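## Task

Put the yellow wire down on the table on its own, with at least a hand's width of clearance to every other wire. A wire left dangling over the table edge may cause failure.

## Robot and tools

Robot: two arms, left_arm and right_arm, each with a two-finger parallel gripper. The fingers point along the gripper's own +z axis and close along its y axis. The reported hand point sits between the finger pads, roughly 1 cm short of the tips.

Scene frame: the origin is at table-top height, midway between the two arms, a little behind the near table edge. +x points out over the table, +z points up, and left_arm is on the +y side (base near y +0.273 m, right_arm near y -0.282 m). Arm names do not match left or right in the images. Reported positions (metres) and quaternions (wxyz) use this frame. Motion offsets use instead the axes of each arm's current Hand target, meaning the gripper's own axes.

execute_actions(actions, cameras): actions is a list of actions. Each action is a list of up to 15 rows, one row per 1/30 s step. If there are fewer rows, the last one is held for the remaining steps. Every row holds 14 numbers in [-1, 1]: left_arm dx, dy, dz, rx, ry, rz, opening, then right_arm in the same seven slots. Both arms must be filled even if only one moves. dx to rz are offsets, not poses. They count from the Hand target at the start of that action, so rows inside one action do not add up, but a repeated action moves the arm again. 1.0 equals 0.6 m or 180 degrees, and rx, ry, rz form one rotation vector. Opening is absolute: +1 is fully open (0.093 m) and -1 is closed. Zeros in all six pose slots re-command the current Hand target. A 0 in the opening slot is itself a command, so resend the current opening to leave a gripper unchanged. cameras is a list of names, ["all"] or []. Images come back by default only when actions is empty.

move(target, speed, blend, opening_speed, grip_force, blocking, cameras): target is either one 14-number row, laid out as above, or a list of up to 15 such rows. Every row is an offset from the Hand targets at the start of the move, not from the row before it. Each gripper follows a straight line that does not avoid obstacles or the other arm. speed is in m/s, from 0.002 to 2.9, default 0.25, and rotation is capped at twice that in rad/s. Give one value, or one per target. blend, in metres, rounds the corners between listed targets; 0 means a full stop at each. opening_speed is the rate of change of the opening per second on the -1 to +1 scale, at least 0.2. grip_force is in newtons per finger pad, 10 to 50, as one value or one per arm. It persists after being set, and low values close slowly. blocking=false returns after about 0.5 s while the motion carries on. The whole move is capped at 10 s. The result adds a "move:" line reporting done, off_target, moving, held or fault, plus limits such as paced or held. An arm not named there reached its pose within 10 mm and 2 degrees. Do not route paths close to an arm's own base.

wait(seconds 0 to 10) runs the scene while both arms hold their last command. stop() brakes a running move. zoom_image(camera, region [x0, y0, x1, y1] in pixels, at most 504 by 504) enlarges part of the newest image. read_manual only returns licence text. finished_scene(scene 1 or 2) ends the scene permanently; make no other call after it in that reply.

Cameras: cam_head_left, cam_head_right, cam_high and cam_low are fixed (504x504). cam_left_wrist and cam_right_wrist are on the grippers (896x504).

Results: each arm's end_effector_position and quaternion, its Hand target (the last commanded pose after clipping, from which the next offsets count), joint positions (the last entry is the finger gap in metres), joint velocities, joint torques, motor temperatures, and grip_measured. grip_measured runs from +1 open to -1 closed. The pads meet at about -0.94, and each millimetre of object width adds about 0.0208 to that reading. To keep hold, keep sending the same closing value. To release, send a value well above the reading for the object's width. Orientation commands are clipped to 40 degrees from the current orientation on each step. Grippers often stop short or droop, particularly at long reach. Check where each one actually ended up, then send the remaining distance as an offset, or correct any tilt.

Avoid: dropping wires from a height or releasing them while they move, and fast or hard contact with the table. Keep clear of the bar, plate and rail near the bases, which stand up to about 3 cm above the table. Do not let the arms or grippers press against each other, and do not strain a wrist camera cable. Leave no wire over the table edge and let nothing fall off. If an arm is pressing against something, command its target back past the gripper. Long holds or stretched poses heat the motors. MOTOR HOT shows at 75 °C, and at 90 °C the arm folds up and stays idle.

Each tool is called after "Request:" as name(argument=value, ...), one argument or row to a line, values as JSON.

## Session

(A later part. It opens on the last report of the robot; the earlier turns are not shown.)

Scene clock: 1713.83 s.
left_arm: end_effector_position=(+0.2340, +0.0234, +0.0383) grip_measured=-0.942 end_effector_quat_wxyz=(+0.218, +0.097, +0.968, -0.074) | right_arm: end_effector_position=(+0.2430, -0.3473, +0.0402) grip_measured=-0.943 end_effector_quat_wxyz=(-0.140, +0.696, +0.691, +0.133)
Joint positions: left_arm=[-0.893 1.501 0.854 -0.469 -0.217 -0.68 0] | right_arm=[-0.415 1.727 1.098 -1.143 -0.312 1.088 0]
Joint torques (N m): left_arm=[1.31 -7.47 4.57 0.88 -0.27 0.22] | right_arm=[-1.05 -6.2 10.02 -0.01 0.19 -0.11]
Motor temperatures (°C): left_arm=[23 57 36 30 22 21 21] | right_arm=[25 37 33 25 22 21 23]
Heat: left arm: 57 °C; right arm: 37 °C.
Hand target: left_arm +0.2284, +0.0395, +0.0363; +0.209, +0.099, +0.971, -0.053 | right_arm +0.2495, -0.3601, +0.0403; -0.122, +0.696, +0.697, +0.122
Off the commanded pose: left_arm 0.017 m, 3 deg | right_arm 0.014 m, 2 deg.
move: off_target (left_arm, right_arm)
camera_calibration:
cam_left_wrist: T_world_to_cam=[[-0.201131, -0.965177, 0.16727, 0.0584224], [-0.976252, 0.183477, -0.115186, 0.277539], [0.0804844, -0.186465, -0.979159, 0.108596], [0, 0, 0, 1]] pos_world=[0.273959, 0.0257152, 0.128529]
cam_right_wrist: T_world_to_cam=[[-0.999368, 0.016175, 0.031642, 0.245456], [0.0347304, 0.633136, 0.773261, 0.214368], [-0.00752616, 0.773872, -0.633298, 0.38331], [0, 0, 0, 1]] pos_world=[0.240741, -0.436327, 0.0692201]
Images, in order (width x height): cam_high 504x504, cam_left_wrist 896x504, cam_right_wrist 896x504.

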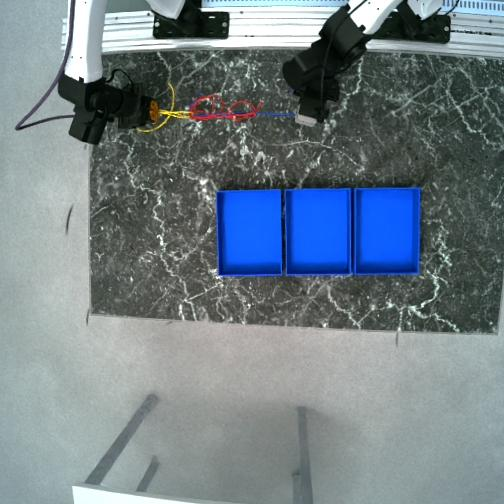

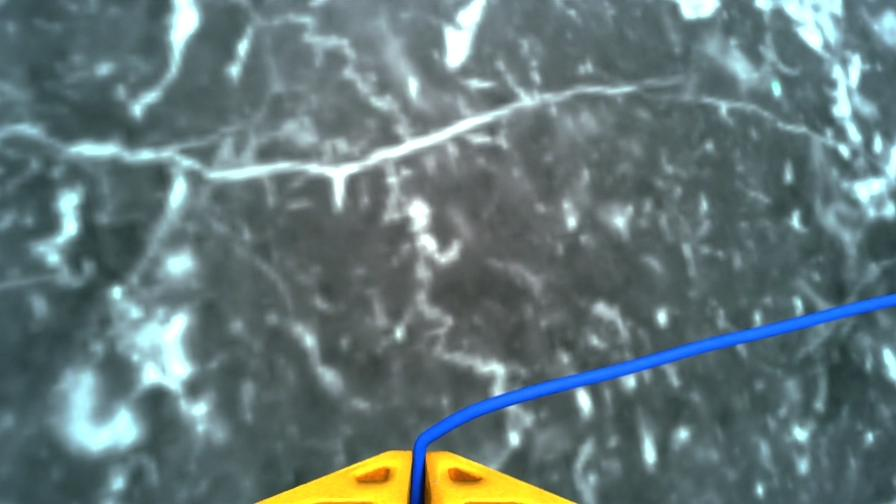

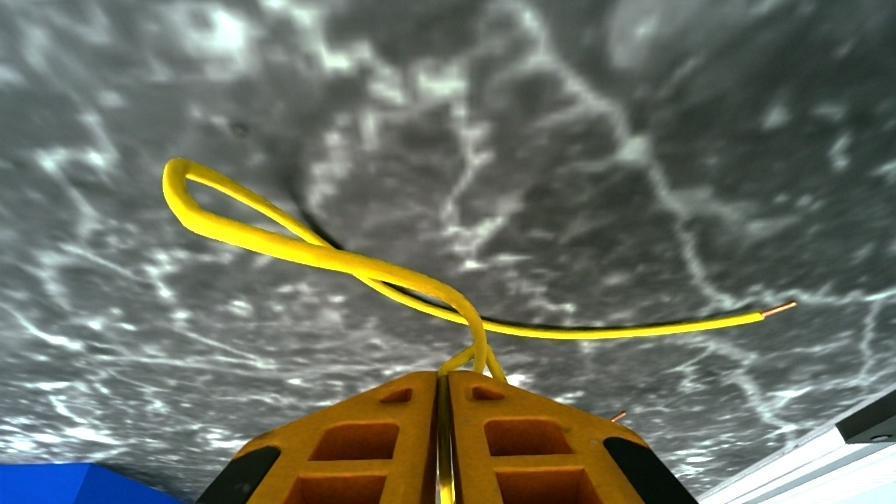

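Request:
move(
  target=[0.034, 0.195, -0.0288, 0, 0, 0, -0.95, 0, 0, 0, 0, 0, 0, -0.95],
  speed=0.1,
  cameras=["cam_right_wrist", "cam_high"],
)

Request:
zoom_image(
  camera="cam_high",
  region=[110, 50, 370, 200],
)

Scene clock: 1734.63 s.
left_arm: end_effector_position=(+0.2353, +0.1557, +0.0384) grip_measured=-0.942 end_effector_quat_wxyz=(+0.217, +0.094, +0.970, -0.054) | right_arm: end_effector_position=(+0.2401, -0.3519, +0.0404) grip_measured=-0.943 end_effector_quat_wxyz=(-0.138, +0.699, +0.691, +0.122)
Joint positions: left_arm=[-0.463 1.136 0.574 -0.524 -0.052 -0.294 0] | right_arm=[-0.422 1.727 1.103 -1.153 -0.289 1.087 0]
Joint torques (N m): left_arm=[0.9 -4.23 5.33 1.25 0.06 0.23] | right_arm=[-0.5 -6.16 9.51 0.08 -0.01 -0.1]
Heat: left arm: 54 °C; right arm: 37 °C.
Hand target: left_arm +0.2284, +0.1595, +0.0362; +0.209, +0.099, +0.971, -0.053 | right_arm +0.2496, -0.3601, +0.0403; -0.122, +0.696, +0.697, +0.122
Off the commanded pose: left_arm 0.008 m, 1 deg | right_arm 0.013 m, 2 deg.
move: off_target (right_arm)
camera_calibration:
cam_right_wrist: T_world_to_cam=[[-0.998799, 0.0182185, 0.045472, 0.242654], [0.046458, 0.64664, 0.761379, 0.21954], [-0.0155328, 0.762578, -0.64671, 0.385437], [0, 0, 0, 1]] pos_world=[0.23815, -0.44031, 0.0710788]
Images, in order (width x height): cam_high 504x504, cam_right_wrist 896x504.

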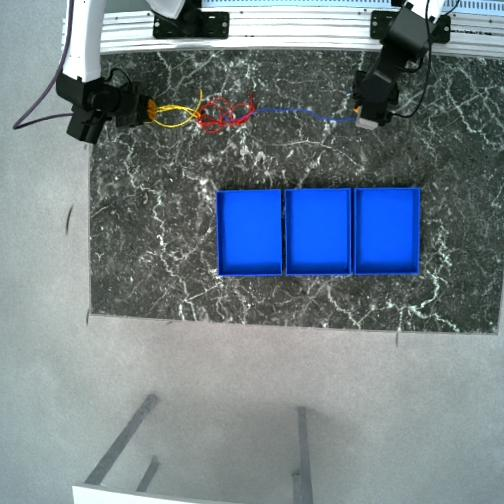

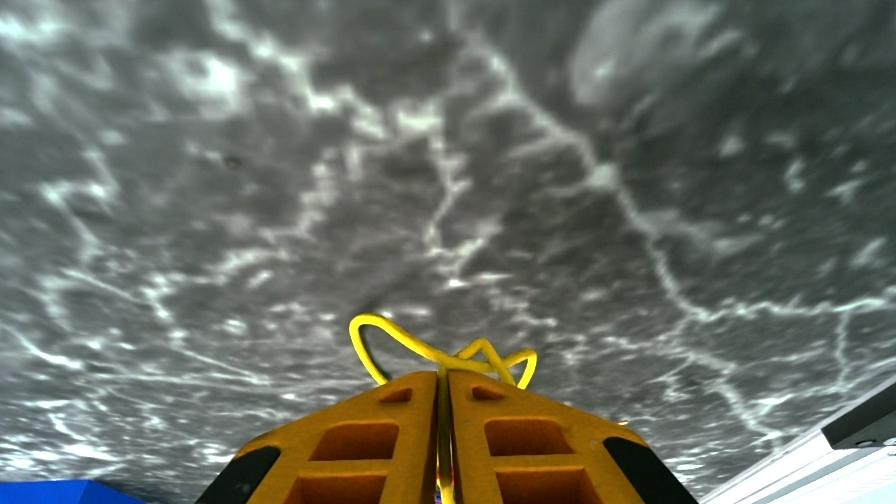

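Scaled by 1.938.

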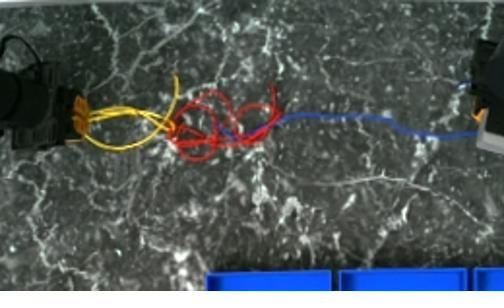

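Request:
move(
  target=[0.0002, 0.2173, -0.0333, 0, 0, 0, -0.95, 0, 0, 0, 0, 0, 0, -0.95],
  speed=0.12,
  cameras=["cam_right_wrist", "cam_high", "cam_left_wrist"],
)

Request:
zoom_image(
  camera="cam_high",
  region=[110, 50, 430, 200],
)

Request:
zoom_image(
  camera="cam_high",
  region=[130, 70, 270, 160],
)

Scene clock: 1755.80 s.
left_arm: end_effector_position=(+0.2457, +0.2891, +0.0424) grip_measured=-0.942 end_effector_quat_wxyz=(+0.210, +0.094, +0.972, -0.049) | right_arm: end_effector_position=(+0.2399, -0.3521, +0.0403) grip_measured=-0.943 end_effector_quat_wxyz=(-0.138, +0.699, +0.691, +0.121)
Joint positions: left_arm=[0.287 1.143 0.595 -0.633 0.269 0.39 0] | right_arm=[-0.422 1.727 1.103 -1.153 -0.287 1.087 0]
Joint torques (N m): left_arm=[0.95 -1.78 8.16 1.09 0.31 0.25] | right_arm=[-0.49 -6.16 9.55 0.09 -0.03 -0.1]
Motor temperatures (°C): left_arm=[23 49 35 31 22 21 22] | right_arm=[25 37 33 25 22 21 23]
Heat: left arm: 49 °C; right arm: 37 °C.
Hand target: left_arm +0.2485, +0.2895, +0.0464; +0.209, +0.099, +0.971, -0.053 | right_arm +0.2496, -0.3601, +0.0403; -0.122, +0.696, +0.697, +0.122
Off the commanded pose: left_arm 0.005 m, 1 deg | right_arm 0.013 m, 2 deg.
move: off_target (right_arm)
camera_calibration:
cam_left_wrist: T_world_to_cam=[[-0.18438, -0.975096, 0.123253, 0.3172], [-0.980336, 0.173484, -0.0940435, 0.243601], [0.070319, -0.138169, -0.987909, 0.150023], [0, 0, 0, 1]] pos_world=[0.286746, 0.287769, 0.132022]
cam_right_wrist: T_world_to_cam=[[-0.998768, 0.0179391, 0.0462597, 0.242373], [0.0468497, 0.647957, 0.760235, 0.220237], [-0.0163364, 0.761466, -0.648, 0.385383], [0, 0, 0, 1]] pos_world=[0.238052, -0.440508, 0.071084]
Images, in order (width x height): cam_high 504x504, cam_left_wrist 896x504, cam_right_wrist 896x504.

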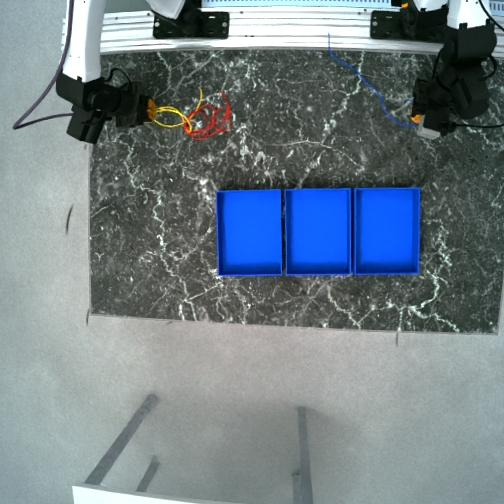

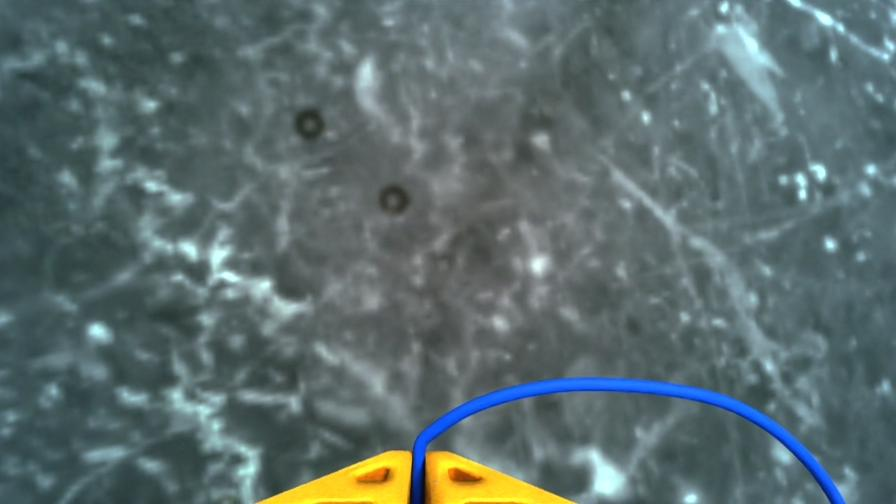

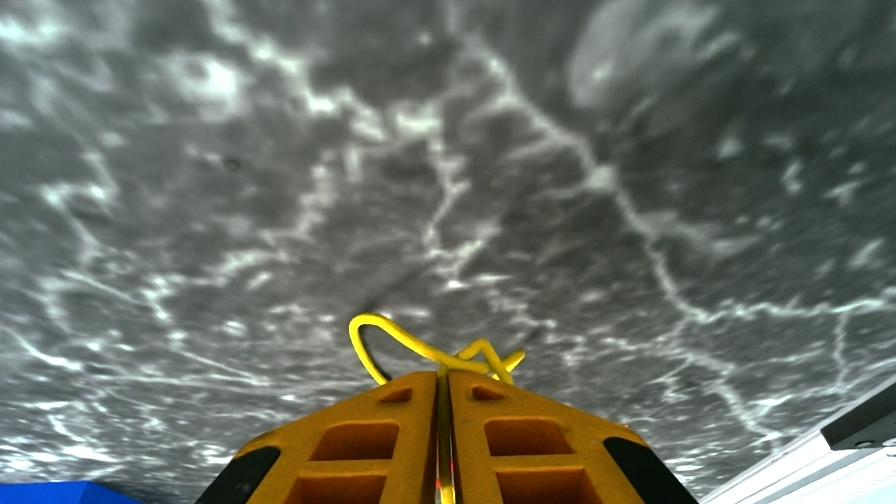

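Scaled by 1.575.

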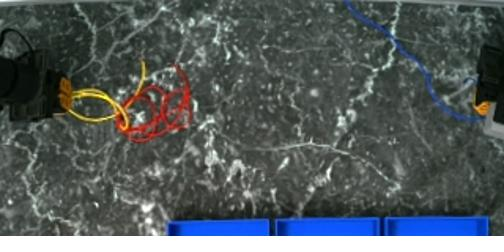

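Scaled by 3.600.

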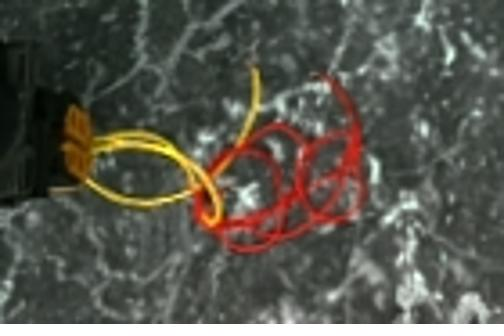

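Request:
move(
  target=[
    [-0.1345, -0.0042, 0.0437, 0, 0, 0, -0.95, 0, 0, 0, 0, 0, 0, -0.95],
    [-0.1122, -0.0008, 0.092, 0, 0, 0, -0.95, 0, 0, 0, 0, 0, 0, -0.95],
    [-0.1122, -0.0008, 0.092, 0, 0, 0, -0.6, 0, 0, 0, 0, 0, 0, -0.95],
    [-0.1122, -0.0008, -0.0747, 0, 0, 0, -0.6, 0, 0, 0, 0, 0, 0, -0.95],
  ],
  speed=0.12,
  blend=[0.01, 0, 0, 0],
  opening_speed=0.7,
  cameras=["cam_high", "cam_left_wrist"],
)

Request:
zoom_image(
  camera="cam_high",
  region=[290, 20, 504, 180],
)

Request:
zoom_image(
  camera="cam_high",
  region=[130, 70, 270, 160],
)

Scene clock: 1850.27 s.
left_arm: end_effector_position=(+0.2897, +0.2835, +0.1051) grip_measured=-0.602 end_effector_quat_wxyz=(+0.199, +0.094, +0.974, -0.053) | right_arm: end_effector_position=(+0.2399, -0.3521, +0.0403) grip_measured=-0.943 end_effector_quat_wxyz=(-0.138, +0.699, +0.691, +0.121)
Joint positions: left_arm=[0.223 1.28 0.947 -0.856 0.245 0.331 0.016] | right_arm=[-0.422 1.727 1.103 -1.153 -0.287 1.087 0]
Joint torques (N m): left_arm=[1.16 -5.19 8.13 1.08 0.3 0.22] | right_arm=[-0.5 -6.15 9.52 0.08 -0.02 -0.1]
Motor temperatures (°C): left_arm=[23 41 40 31 22 21 22] | right_arm=[25 36 34 24 22 21 23]
Heat: left arm: 41 °C; right arm: 36 °C.
Hand target: left_arm +0.2907, +0.2841, +0.1151; +0.209, +0.099, +0.971, -0.053 | right_arm +0.2496, -0.3601, +0.0403; -0.122, +0.696, +0.697, +0.122
Off the commanded pose: left_arm 0.010 m, 1 deg | right_arm 0.013 m, 2 deg.
move: off_target (right_arm)
camera_calibration:
cam_left_wrist: T_world_to_cam=[[-0.18312, -0.974223, 0.131746, 0.310579], [-0.981926, 0.174733, -0.0727278, 0.291454], [0.0478327, -0.142683, -0.988612, 0.215978], [0, 0, 0, 1]] pos_world=[0.332729, 0.282463, 0.193798]
Images, in order (width x height): cam_high 504x504, cam_left_wrist 896x504.

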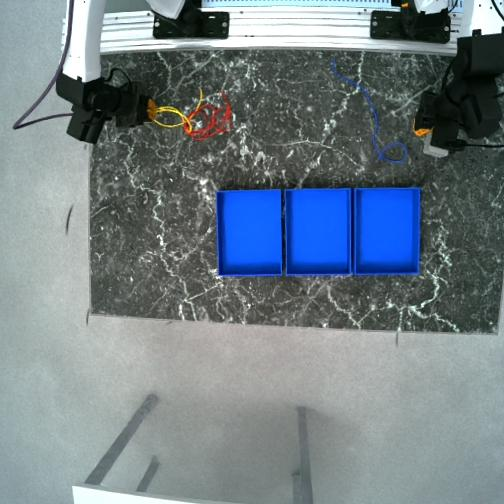

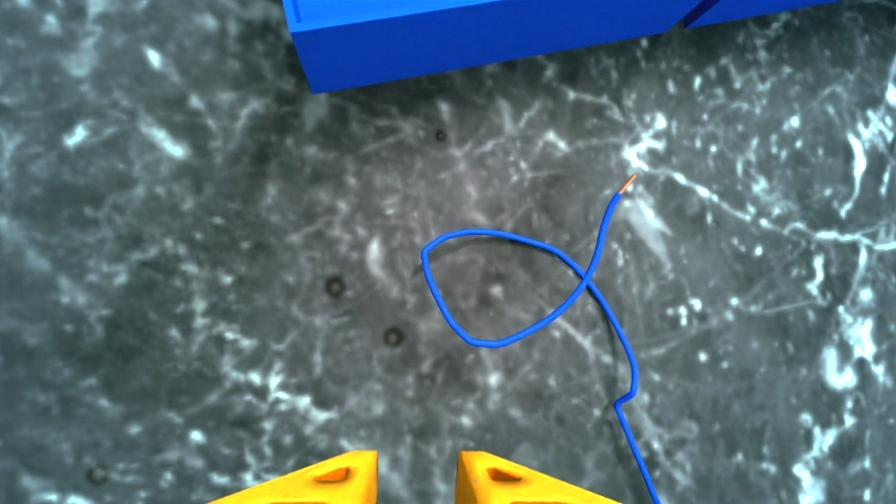

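Scaled by 2.355.

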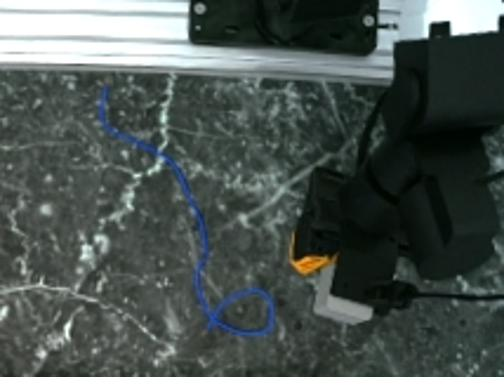

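Scaled by 3.600.

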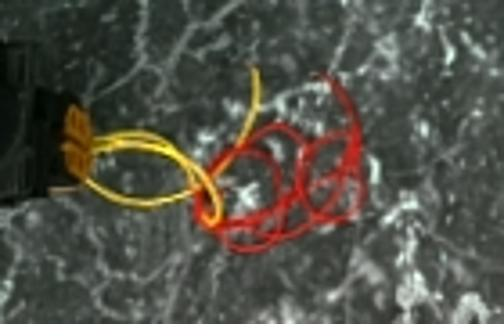

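Request:
move(
  target=[-0.0065, -0.5917, -0.0303, 0, 0, 0, -0.1, 0, 0, 0, 0, 0, 0, -0.95],
  speed=0.22,
  cameras=["cam_left_wrist"],
)

Request:
zoom_image(
  camera="cam_left_wrist",
  region=[580, 120, 896, 420],
)

Scene clock: 1876.30 s.
left_arm: end_effector_position=(+0.2082, -0.0600, +0.1560) grip_measured=-0.102 end_effector_quat_wxyz=(+0.209, +0.106, +0.970, -0.064) | right_arm: end_effector_position=(+0.2399, -0.3521, +0.0403) grip_measured=-0.943 end_effector_quat_wxyz=(-0.138, +0.699, +0.691, +0.121)
Joint positions: left_arm=[-1.113 1.667 1.525 -1.053 -0.301 -0.874 0.04] | right_arm=[-0.422 1.727 1.103 -1.153 -0.287 1.087 0]
Joint torques (N m): left_arm=[0.36 -5.48 8.35 0.97 -0.32 -0.11] | right_arm=[-0.5 -6.17 9.52 0.09 -0.02 -0.1]
Heat: left arm: 43 °C; right arm: 36 °C.
Hand target: left_arm +0.2108, -0.0600, +0.1550; +0.209, +0.099, +0.971, -0.053 | right_arm +0.2496, -0.3601, +0.0403; -0.122, +0.696, +0.697, +0.122
Off the commanded pose: left_arm 0.003 m, 1 deg | right_arm 0.013 m, 2 deg.
move: off_target (right_arm)
camera_calibration:
cam_left_wrist: T_world_to_cam=[[-0.21297, -0.966158, 0.145545, -0.0411171], [-0.975002, 0.20049, -0.0957905, 0.278974], [0.0633685, -0.162307, -0.984703, 0.216115], [0, 0, 0, 1]] pos_world=[0.249549, -0.0605802, 0.245516]
Images, in order (width x height): cam_left_wrist 896x504.

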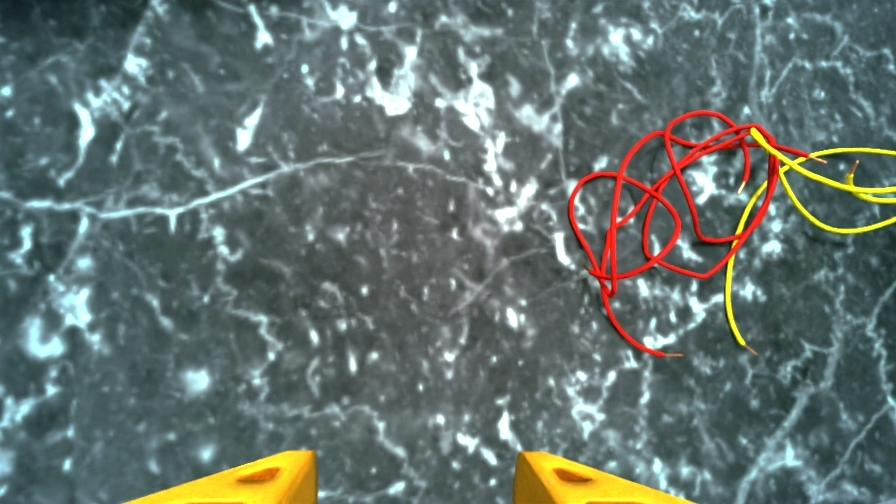

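Scaled by 1.595.

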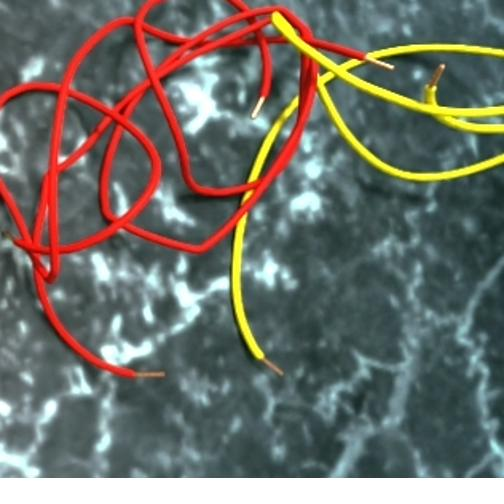

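Request:
zoom_image(
  camera="cam_left_wrist",
  region=[710, 100, 896, 240],
)

Scaled by 2.710.

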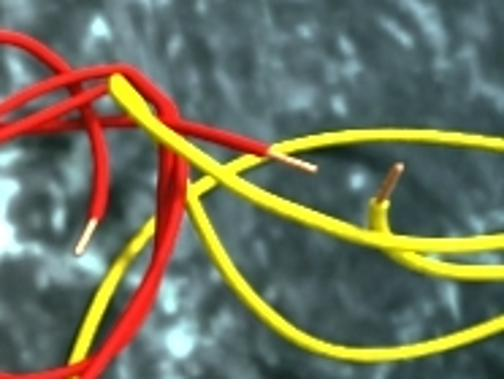

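Request:
zoom_image(
  camera="cam_left_wrist",
  region=[560, 100, 800, 300],
)

Scaled by 2.100.

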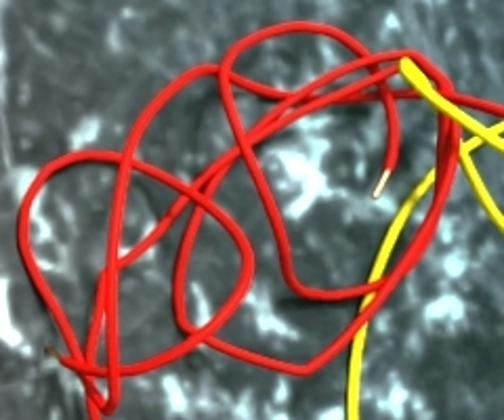

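Request:
move(
  target=[-0.0598, -0.2285, 0.199, 0, 0, 0, 0.142, 0, 0, 0, 0, 0, 0, -0.95],
  speed=0.18,
  cameras=["cam_left_wrist"],
)

Request:
zoom_image(
  camera="cam_left_wrist",
  region=[200, 200, 704, 504],
)

Scene clock: 1970.20 s.
left_arm: end_effector_position=(+0.2622, -0.2173, +0.0811) grip_measured=+0.140 end_effector_quat_wxyz=(+0.212, +0.102, +0.970, -0.069) | right_arm: end_effector_position=(+0.2399, -0.3521, +0.0403) grip_measured=-0.943 end_effector_quat_wxyz=(-0.138, +0.699, +0.691, +0.121)
Joint positions: left_arm=[-1.144 2.398 2.315 -1.111 -0.314 -0.911 0.052] | right_arm=[-0.422 1.727 1.103 -1.153 -0.287 1.087 0]
Joint torques (N m): left_arm=[-0.24 -9.78 8.24 0.95 -0.36 -0.11] | right_arm=[-0.5 -6.16 9.52 0.08 -0.03 -0.1]
Motor temperatures (°C): left_arm=[22 44 45 30 22 21 21] | right_arm=[25 35 34 24 22 21 23]
Heat: left arm: 45 °C; right arm: 35 °C.
Hand target: left_arm +0.2606, -0.2170, +0.0699; +0.209, +0.099, +0.971, -0.053 | right_arm +0.2496, -0.3601, +0.0403; -0.122, +0.696, +0.697, +0.122
Off the commanded pose: left_arm 0.011 m, 2 deg | right_arm 0.013 m, 2 deg.
move: off_target (left_arm, right_arm)
camera_calibration:
cam_left_wrist: T_world_to_cam=[[-0.207372, -0.965715, 0.156177, -0.172991], [-0.975806, 0.192892, -0.102932, 0.35508], [0.0692774, -0.173743, -0.982351, 0.109181], [0, 0, 0, 1]] pos_world=[0.303052, -0.216583, 0.17082]
Images, in order (width x height): cam_left_wrist 896x504.

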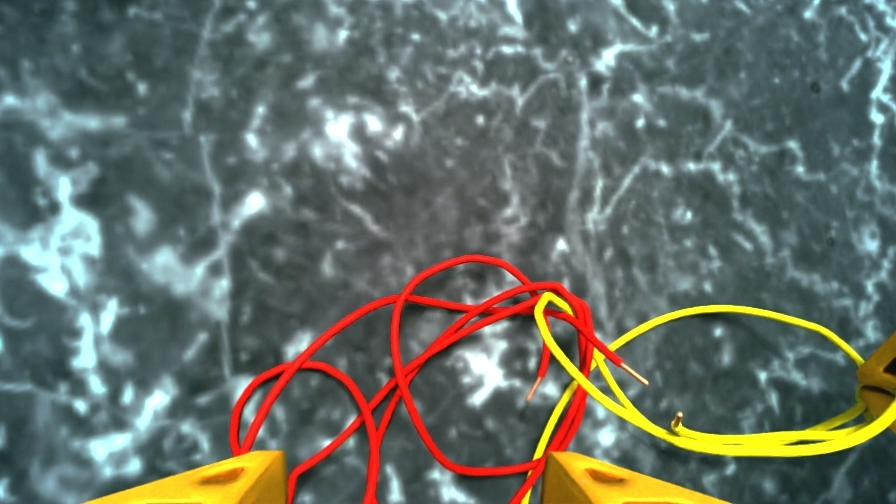

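Scaled by 1.000.

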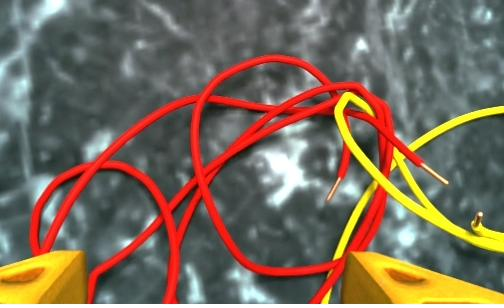

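Request:
move(
  target=[
    [0.0416, 0.0062, 0.0905, 0, 0, 0, 0.142, 0, 0, 0, 0, 0, 0, -0.95],
    [0.0416, 0.0062, 0.0905, 0, 0, 0, -0.95, 0, 0, 0, 0, 0, 0, -0.95],
    [0.0927, 0.1605, 0.0383, 0, 0, 0, -0.95, 0, 0, 0, 0, 0, 0, -0.95],
    [0.1147, 0.3062, 0.009, 0, 0, 0, -0.95, 0, 0, 0, 0, 0, 0, -0.95],
  ],
  speed=[0.1, 0.1, 0.1, 0.1],
  blend=[0, 0, 0.02, 0],
  opening_speed=1.0,
  cameras=["cam_left_wrist", "cam_right_wrist", "cam_high"],
)

Request:
zoom_image(
  camera="cam_high",
  region=[110, 50, 330, 180],
)

Request:
zoom_image(
  camera="cam_left_wrist",
  region=[392, 150, 896, 504],
)

Scene clock: 2011.87 s.
left_arm: end_effector_position=(+0.2427, -0.0396, +0.0209) grip_measured=-0.944 end_effector_quat_wxyz=(+0.208, +0.095, +0.971, -0.068) | right_arm: end_effector_position=(+0.2379, -0.3503, +0.0411) grip_measured=-0.943 end_effector_quat_wxyz=(-0.144, +0.699, +0.690, +0.121)
Joint positions: left_arm=[-0.985 1.758 1.076 -0.477 -0.249 -0.774 0] | right_arm=[-0.421 1.727 1.103 -1.165 -0.291 1.087 0]
Joint torques (N m): left_arm=[0.85 -9.91 4.68 0.93 -0.35 0.21] | right_arm=[-0.58 -6.2 9.54 0.16 0 -0.1]
Motor temperatures (°C): left_arm=[23 55 45 30 22 21 21] | right_arm=[25 35 34 24 22 21 23]
Heat: left arm: 55 °C; right arm: 35 °C.
Hand target: left_arm +0.2407, -0.0270, +0.0252; +0.209, +0.099, +0.971, -0.053 | right_arm +0.2495, -0.3602, +0.0403; -0.122, +0.697, +0.697, +0.122
Off the commanded pose: left_arm 0.013 m, 2 deg | right_arm 0.015 m, 3 deg.
move: off_target (left_arm, right_arm); target 2's new opening was sent with left_arm's hand 0.021 m and 2 deg from that target
camera_calibration:
cam_left_wrist: T_world_to_cam=[[-0.193098, -0.968132, 0.159481, 0.000360046], [-0.979231, 0.179913, -0.0934769, 0.295616], [0.0618053, -0.174219, -0.982765, 0.0841845], [0, 0, 0, 1]] pos_world=[0.284342, -0.0381701, 0.110309]
cam_right_wrist: T_world_to_cam=[[-0.998357, 0.0168015, 0.05479, 0.239455], [0.0527955, 0.641514, 0.765293, 0.214705], [-0.0222905, 0.766928, -0.641346, 0.387465], [0, 0, 0, 1]] pos_world=[0.236362, -0.438917, 0.0710672]
Images, in order (width x height): cam_high 504x504, cam_left_wrist 896x504, cam_right_wrist 896x504.

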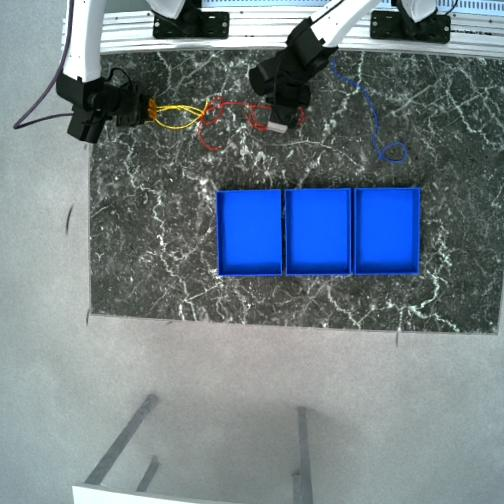

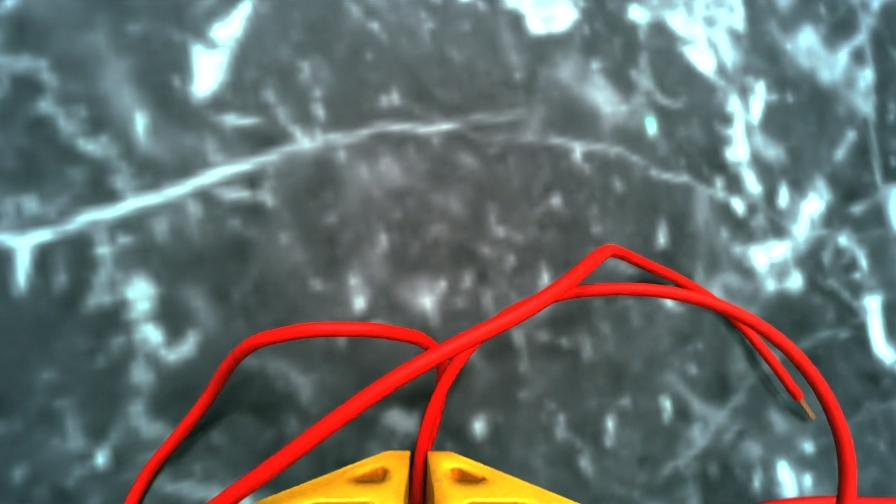

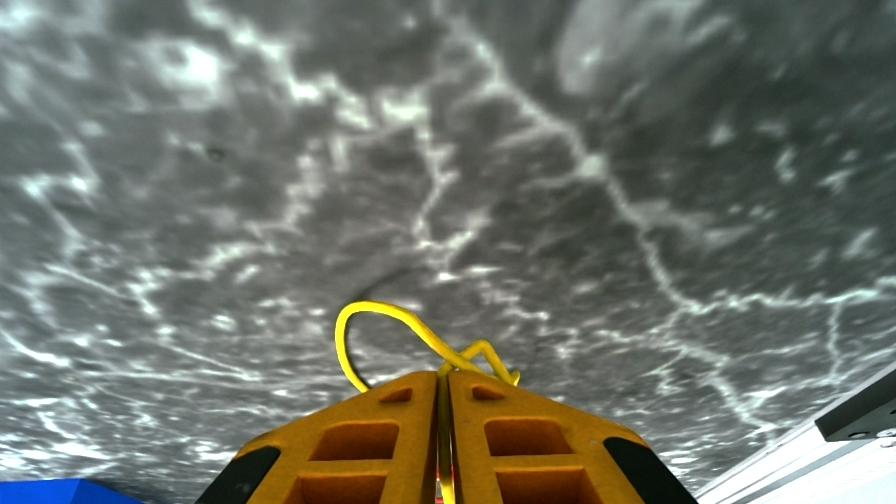

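Scaled by 2.291.

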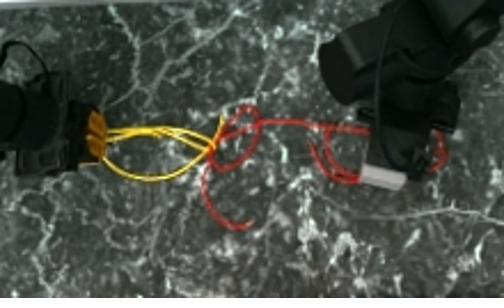

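Scaled by 1.000.

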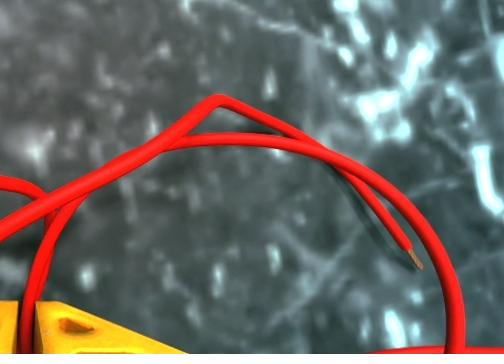

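Request:
move(
  target=[0.027, 0.194, -0.044, 0, 0, 0, -0.95, 0, 0, 0, 0, 0, 0, -0.95],
  speed=0.1,
  cameras=["cam_high"],
)

Request:
zoom_image(
  camera="cam_high",
  region=[110, 50, 410, 180],
)

Request:
zoom_image(
  camera="cam_high",
  region=[130, 70, 270, 160],
)

Scene clock: 2026.20 s.
left_arm: end_effector_position=(+0.2469, +0.0869, +0.0358) grip_measured=-0.944 end_effector_quat_wxyz=(+0.216, +0.093, +0.970, -0.057) | right_arm: end_effector_position=(+0.2380, -0.3513, +0.0408) grip_measured=-0.943 end_effector_quat_wxyz=(-0.142, +0.699, +0.690, +0.120)
Joint positions: left_arm=[-0.699 1.367 0.727 -0.468 -0.156 -0.508 0] | right_arm=[-0.423 1.727 1.103 -1.163 -0.288 1.087 0]
Joint torques (N m): left_arm=[0.88 -6.23 5.04 1.17 -0.03 0.23] | right_arm=[-0.4 -6.17 9.52 0.15 -0.01 -0.09]
Motor temperatures (°C): left_arm=[22 55 43 30 22 21 21] | right_arm=[25 35 34 24 22 21 23]
Heat: left arm: 55 °C; right arm: 35 °C.
Hand target: left_arm +0.2408, +0.0930, +0.0353; +0.209, +0.099, +0.971, -0.053 | right_arm +0.2496, -0.3601, +0.0403; -0.122, +0.696, +0.697, +0.122
Off the commanded pose: left_arm 0.009 m, 1 deg | right_arm 0.015 m, 2 deg.
move: off_target (right_arm)
Images, in order (width x height): cam_high 504x504.

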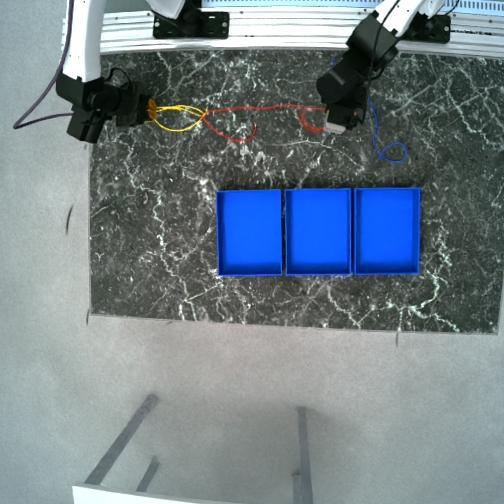

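Scaled by 1.680.

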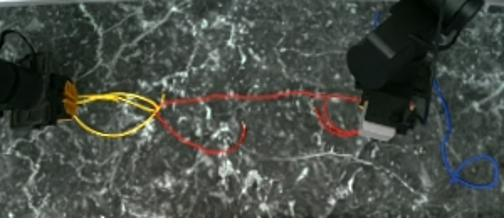

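Scaled by 3.600.

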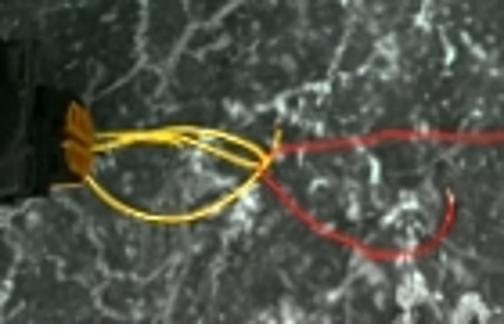

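Request:
move(
  target=[0.0018, 0.2652, -0.0555, 0, 0, 0, -0.95, 0, 0, 0, 0, 0, 0, -0.95],
  speed=0.12,
  cameras=["cam_high", "cam_left_wrist"],
)

Request:
zoom_image(
  camera="cam_high",
  region=[110, 50, 430, 180],
)

Request:
zoom_image(
  camera="cam_high",
  region=[130, 70, 270, 160],
)

Scene clock: 2044.83 s.
left_arm: end_effector_position=(+0.2587, +0.2529, +0.0498) grip_measured=-0.944 end_effector_quat_wxyz=(+0.207, +0.094, +0.973, -0.051) | right_arm: end_effector_position=(+0.2385, -0.3521, +0.0406) grip_measured=-0.943 end_effector_quat_wxyz=(-0.141, +0.700, +0.690, +0.121)
Joint positions: left_arm=[0.084 1.158 0.637 -0.623 0.19 0.198 0] | right_arm=[-0.425 1.727 1.103 -1.159 -0.288 1.087 0]
Joint torques (N m): left_arm=[0.98 -2.91 8.02 1.16 0.22 0.22] | right_arm=[-0.28 -6.19 9.54 0.12 -0.01 -0.09]
Heat: left arm: 52 °C; right arm: 35 °C.
Hand target: left_arm +0.2609, +0.2531, +0.0552; +0.209, +0.099, +0.971, -0.053 | right_arm +0.2496, -0.3602, +0.0403; -0.122, +0.697, +0.696, +0.122
Off the commanded pose: left_arm 0.006 m, 1 deg | right_arm 0.014 m, 2 deg.
move: off_target (right_arm)
camera_calibration:
cam_left_wrist: T_world_to_cam=[[-0.184383, -0.974554, 0.127464, 0.282876], [-0.980747, 0.173947, -0.0887533, 0.263041], [0.0643228, -0.141375, -0.987864, 0.153793], [0, 0, 0, 1]] pos_world=[0.300242, 0.251665, 0.139215]
Images, in order (width x height): cam_high 504x504, cam_left_wrist 896x504.

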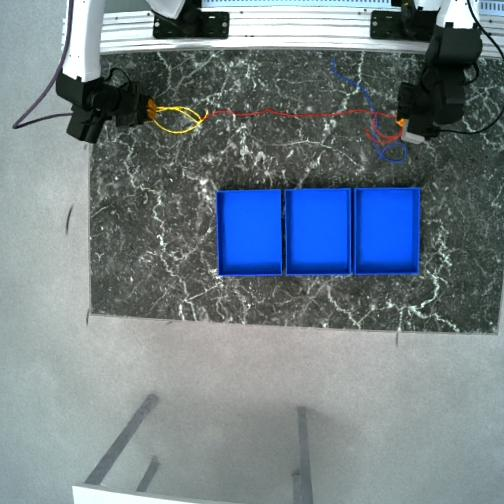

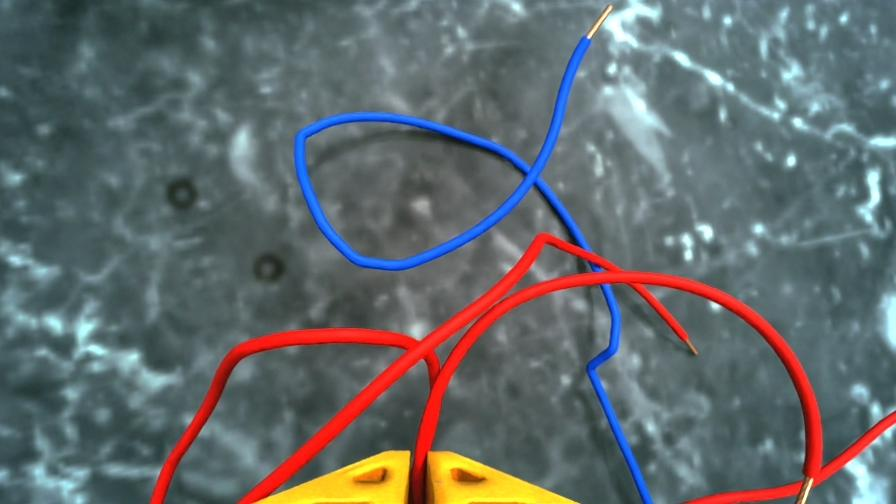

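Scaled by 1.575.

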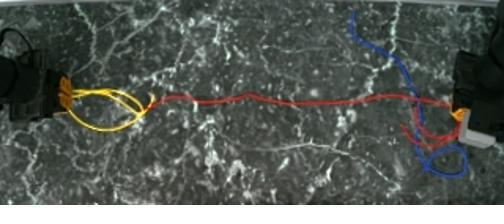

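Scaled by 3.600.

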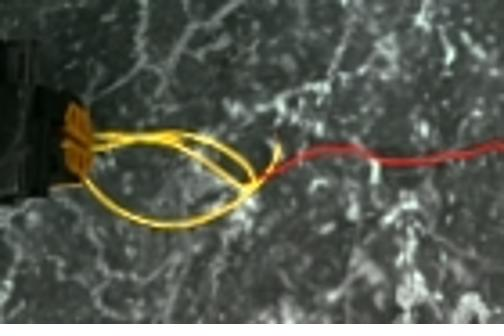

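Request:
move(
  target=[
    [-0.0092, 0.1742, 0.011, 0, 0, 0, -0.95, 0, 0, 0, 0, 0, 0, -0.95],
    [0.0067, 0.1765, 0.0457, 0, 0, 0, -0.95, -0.094, 0.0333, -0.034, 0, 0, 0, -0.95],
    [0.0067, 0.1765, 0.0457, 0, 0, 0, -0.5, -0.094, 0.0333, -0.034, 0, 0, 0, -0.95],
    [0.0067, 0.1765, -0.121, 0, 0, 0, -0.5, -0.094, 0.0333, -0.034, 0, 0, 0, -0.95],
  ],
  speed=0.12,
  blend=[0.01, 0, 0, 0],
  opening_speed=0.8,
  cameras=["cam_high", "cam_right_wrist", "cam_left_wrist"],
)

Request:
zoom_image(
  camera="cam_high",
  region=[80, 30, 480, 200],
)

Request:
zoom_image(
  camera="cam_high",
  region=[90, 70, 250, 170],
)

Scene clock: 2090.00 s.
left_arm: end_effector_position=(+0.2497, +0.3661, +0.1032) grip_measured=-0.502 end_effector_quat_wxyz=(+0.198, +0.093, +0.974, -0.058) | right_arm: end_effector_position=(+0.2676, -0.4165, +0.0399) grip_measured=-0.943 end_effector_quat_wxyz=(-0.120, +0.700, +0.693, +0.127)
Joint positions: left_arm=[0.645 1.307 0.956 -0.977 0.385 0.752 0.021] | right_arm=[-0.558 1.906 1.337 -1.207 -0.262 0.953 0]
Joint torques (N m): left_arm=[1.18 -5.09 7.92 0.74 0.42 0.22] | right_arm=[-0.24 -7.73 9.65 -0.25 -0.01 -0.11]
Motor temperatures (°C): left_arm=[22 44 43 30 22 21 22] | right_arm=[25 35 35 24 22 21 23]
Heat: left arm: 44 °C; right arm: 35 °C.
Hand target: left_arm +0.2513, +0.3675, +0.1129; +0.209, +0.099, +0.971, -0.053 | right_arm +0.2695, -0.4201, +0.0403; -0.122, +0.696, +0.697, +0.122
Off the commanded pose: left_arm 0.010 m, 2 deg | right_arm 0.004 m, 1 deg.
move: done
camera_calibration:
cam_left_wrist: T_world_to_cam=[[-0.183708, -0.972713, 0.14171, 0.382426], [-0.981963, 0.17504, -0.0714884, 0.237431], [0.0447328, -0.152287, -0.987324, 0.231954], [0, 0, 0, 1]] pos_world=[0.293027, 0.365754, 0.191793]
cam_right_wrist: T_world_to_cam=[[-0.99964, 0.023354, 0.0132367, 0.275034], [0.0253751, 0.661176, 0.749801, 0.27265], [0.00875913, 0.749867, -0.66153, 0.423534], [0, 0, 0, 1]] pos_world=[0.264307, -0.504287, 0.0721067]
Images, in order (width x height): cam_high 504x504, cam_left_wrist 896x504, cam_right_wrist 896x504.

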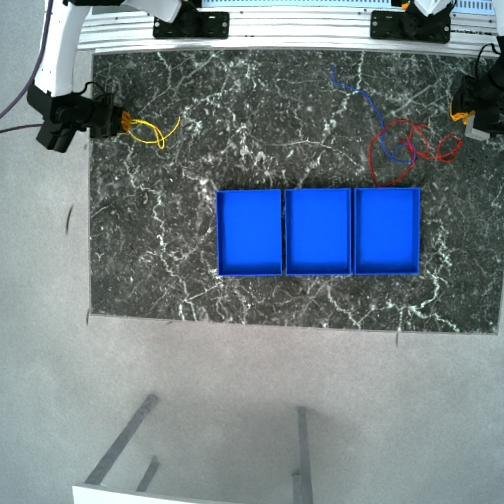

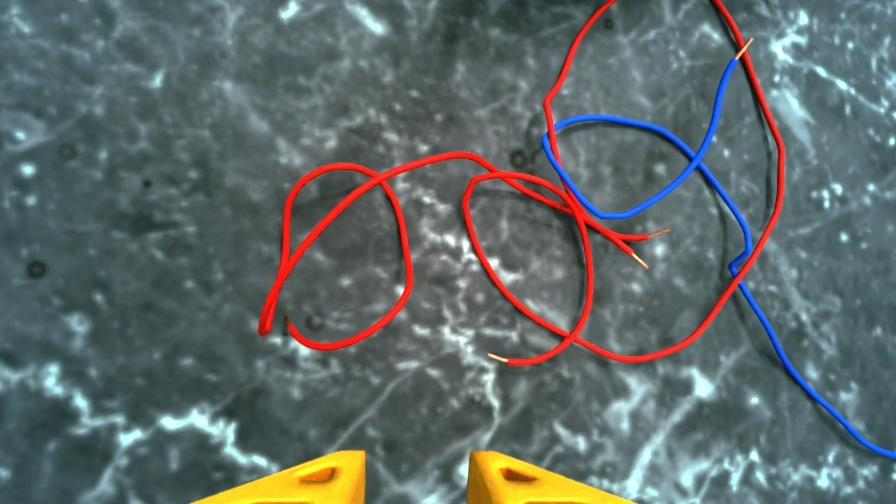

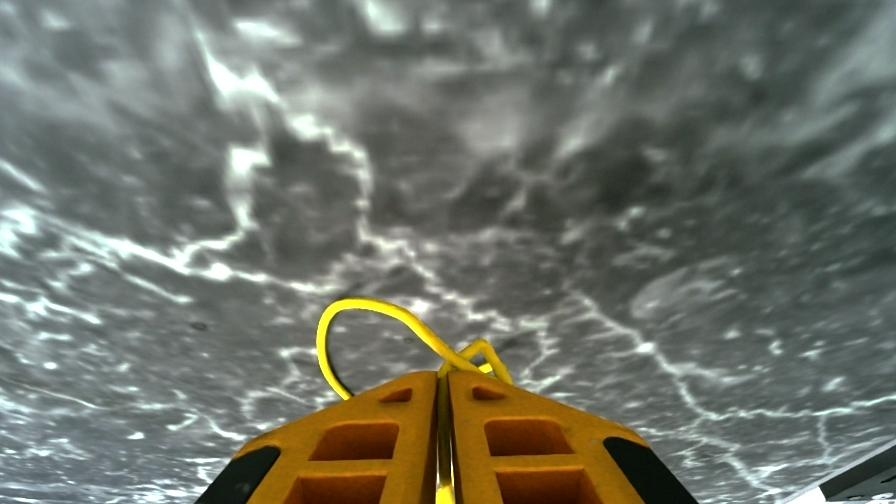

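Scaled by 1.260.

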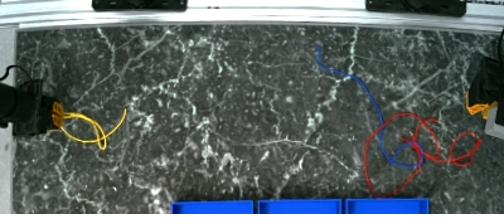

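Scaled by 3.150.

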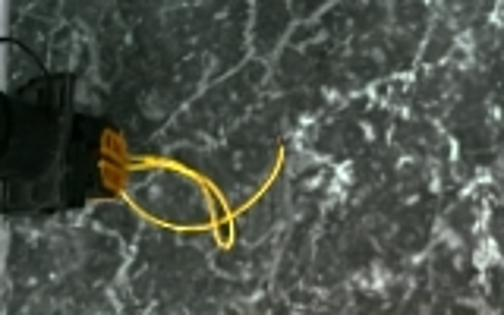

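Request:
move(
  target=[
    [0, 0, 0, 0, 0, 0, -0.5, 0.094, 0, 0.034, 0, 0, 0, -0.95],
    [0, 0, 0, 0, 0, 0, -0.5, 0.0822, 0, 0.0668, 0, 0, 0, -0.95],
    [0, 0, 0, 0, 0, 0, -0.5, 0.0822, 0, 0.0668, 0, 0, 0, -0.55],
    [0, 0, 0, 0, 0, 0, -0.5, 0.0822, 0, -0.0998, 0, 0, 0, -0.55],
    [0, 0, 0, 0, 0, 0, -0.5, 0.1275, 0, -0.2252, 0, 0, 0, -0.55],
  ],
  speed=[0.1, 0.05, 0.05, 0.08, 0.15],
  blend=[0.005, 0, 0, 0.02, 0],
  opening_speed=0.5,
  cameras=["cam_high", "cam_right_wrist", "cam_head_right"],
)

Request:
zoom_image(
  camera="cam_high",
  region=[80, 50, 300, 200],
)

Request:
zoom_image(
  camera="cam_high",
  region=[300, 40, 504, 210],
)

Scene clock: 2133.13 s.
left_arm: end_effector_position=(+0.2496, +0.3659, +0.1032) grip_measured=-0.502 end_effector_quat_wxyz=(+0.198, +0.093, +0.974, -0.058) | right_arm: end_effector_position=(+0.2712, -0.3937, +0.1841) grip_measured=-0.551 end_effector_quat_wxyz=(-0.046, +0.704, +0.694, +0.145)
Joint positions: left_arm=[0.645 1.307 0.956 -0.978 0.385 0.753 0.021] | right_arm=[-0.478 1.697 1.672 -1.572 -0.275 1.058 0.019]
Joint torques (N m): left_arm=[1.18 -5.09 7.91 0.78 0.41 0.23] | right_arm=[-0.4 -9.01 9.33 0.14 -0.12 0.12]
Heat: left arm: 43 °C; right arm: 37 °C.
Hand target: left_arm +0.2513, +0.3674, +0.1129; +0.209, +0.099, +0.971, -0.053 | right_arm +0.2695, -0.3940, +0.1933; -0.122, +0.697, +0.696, +0.122
Off the commanded pose: left_arm 0.010 m, 2 deg | right_arm 0.009 m, 9 deg.
joint sent to its limit (right arm) — joint 4 (wrist pitch), lower limit. The joint targets are off in orientation, not in position.
move: off_target (right_arm)
camera_calibration:
cam_right_wrist: T_world_to_cam=[[-0.992056, 0.0464343, -0.116916, 0.307151], [-0.0481326, 0.718561, 0.693796, 0.20215], [0.116227, 0.693912, -0.710617, 0.459798], [0, 0, 0, 1]] pos_world=[0.261, -0.478579, 0.2224]
Images, in order (width x height): cam_head_right 504x504, cam_high 504x504, cam_right_wrist 896x504.

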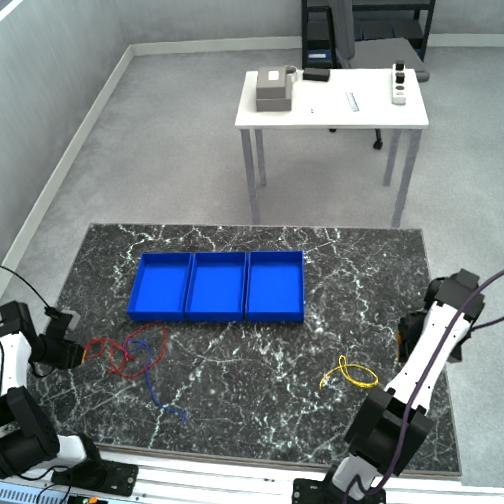

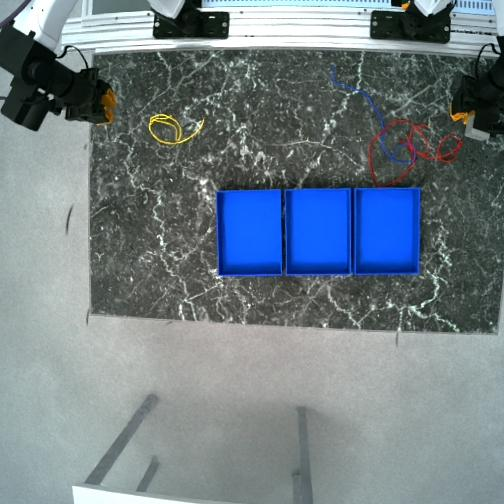

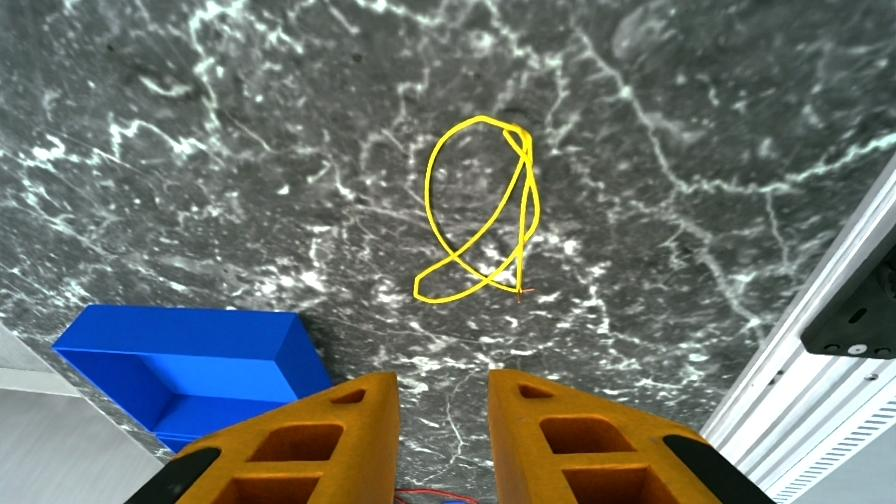

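Scaled by 2.291.

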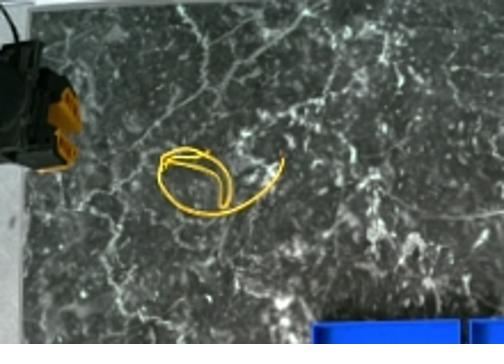

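Scaled by 2.471.

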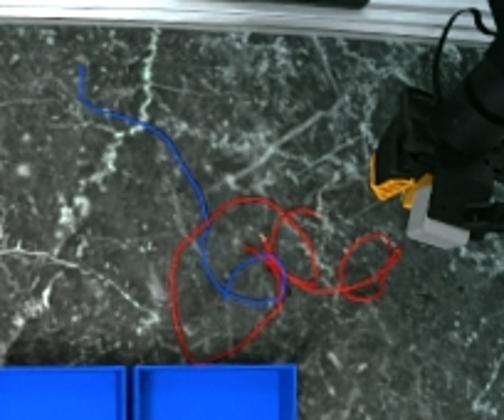

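Request:
finished_scene(
  scene=2,
)

The scene is finished: the task was done.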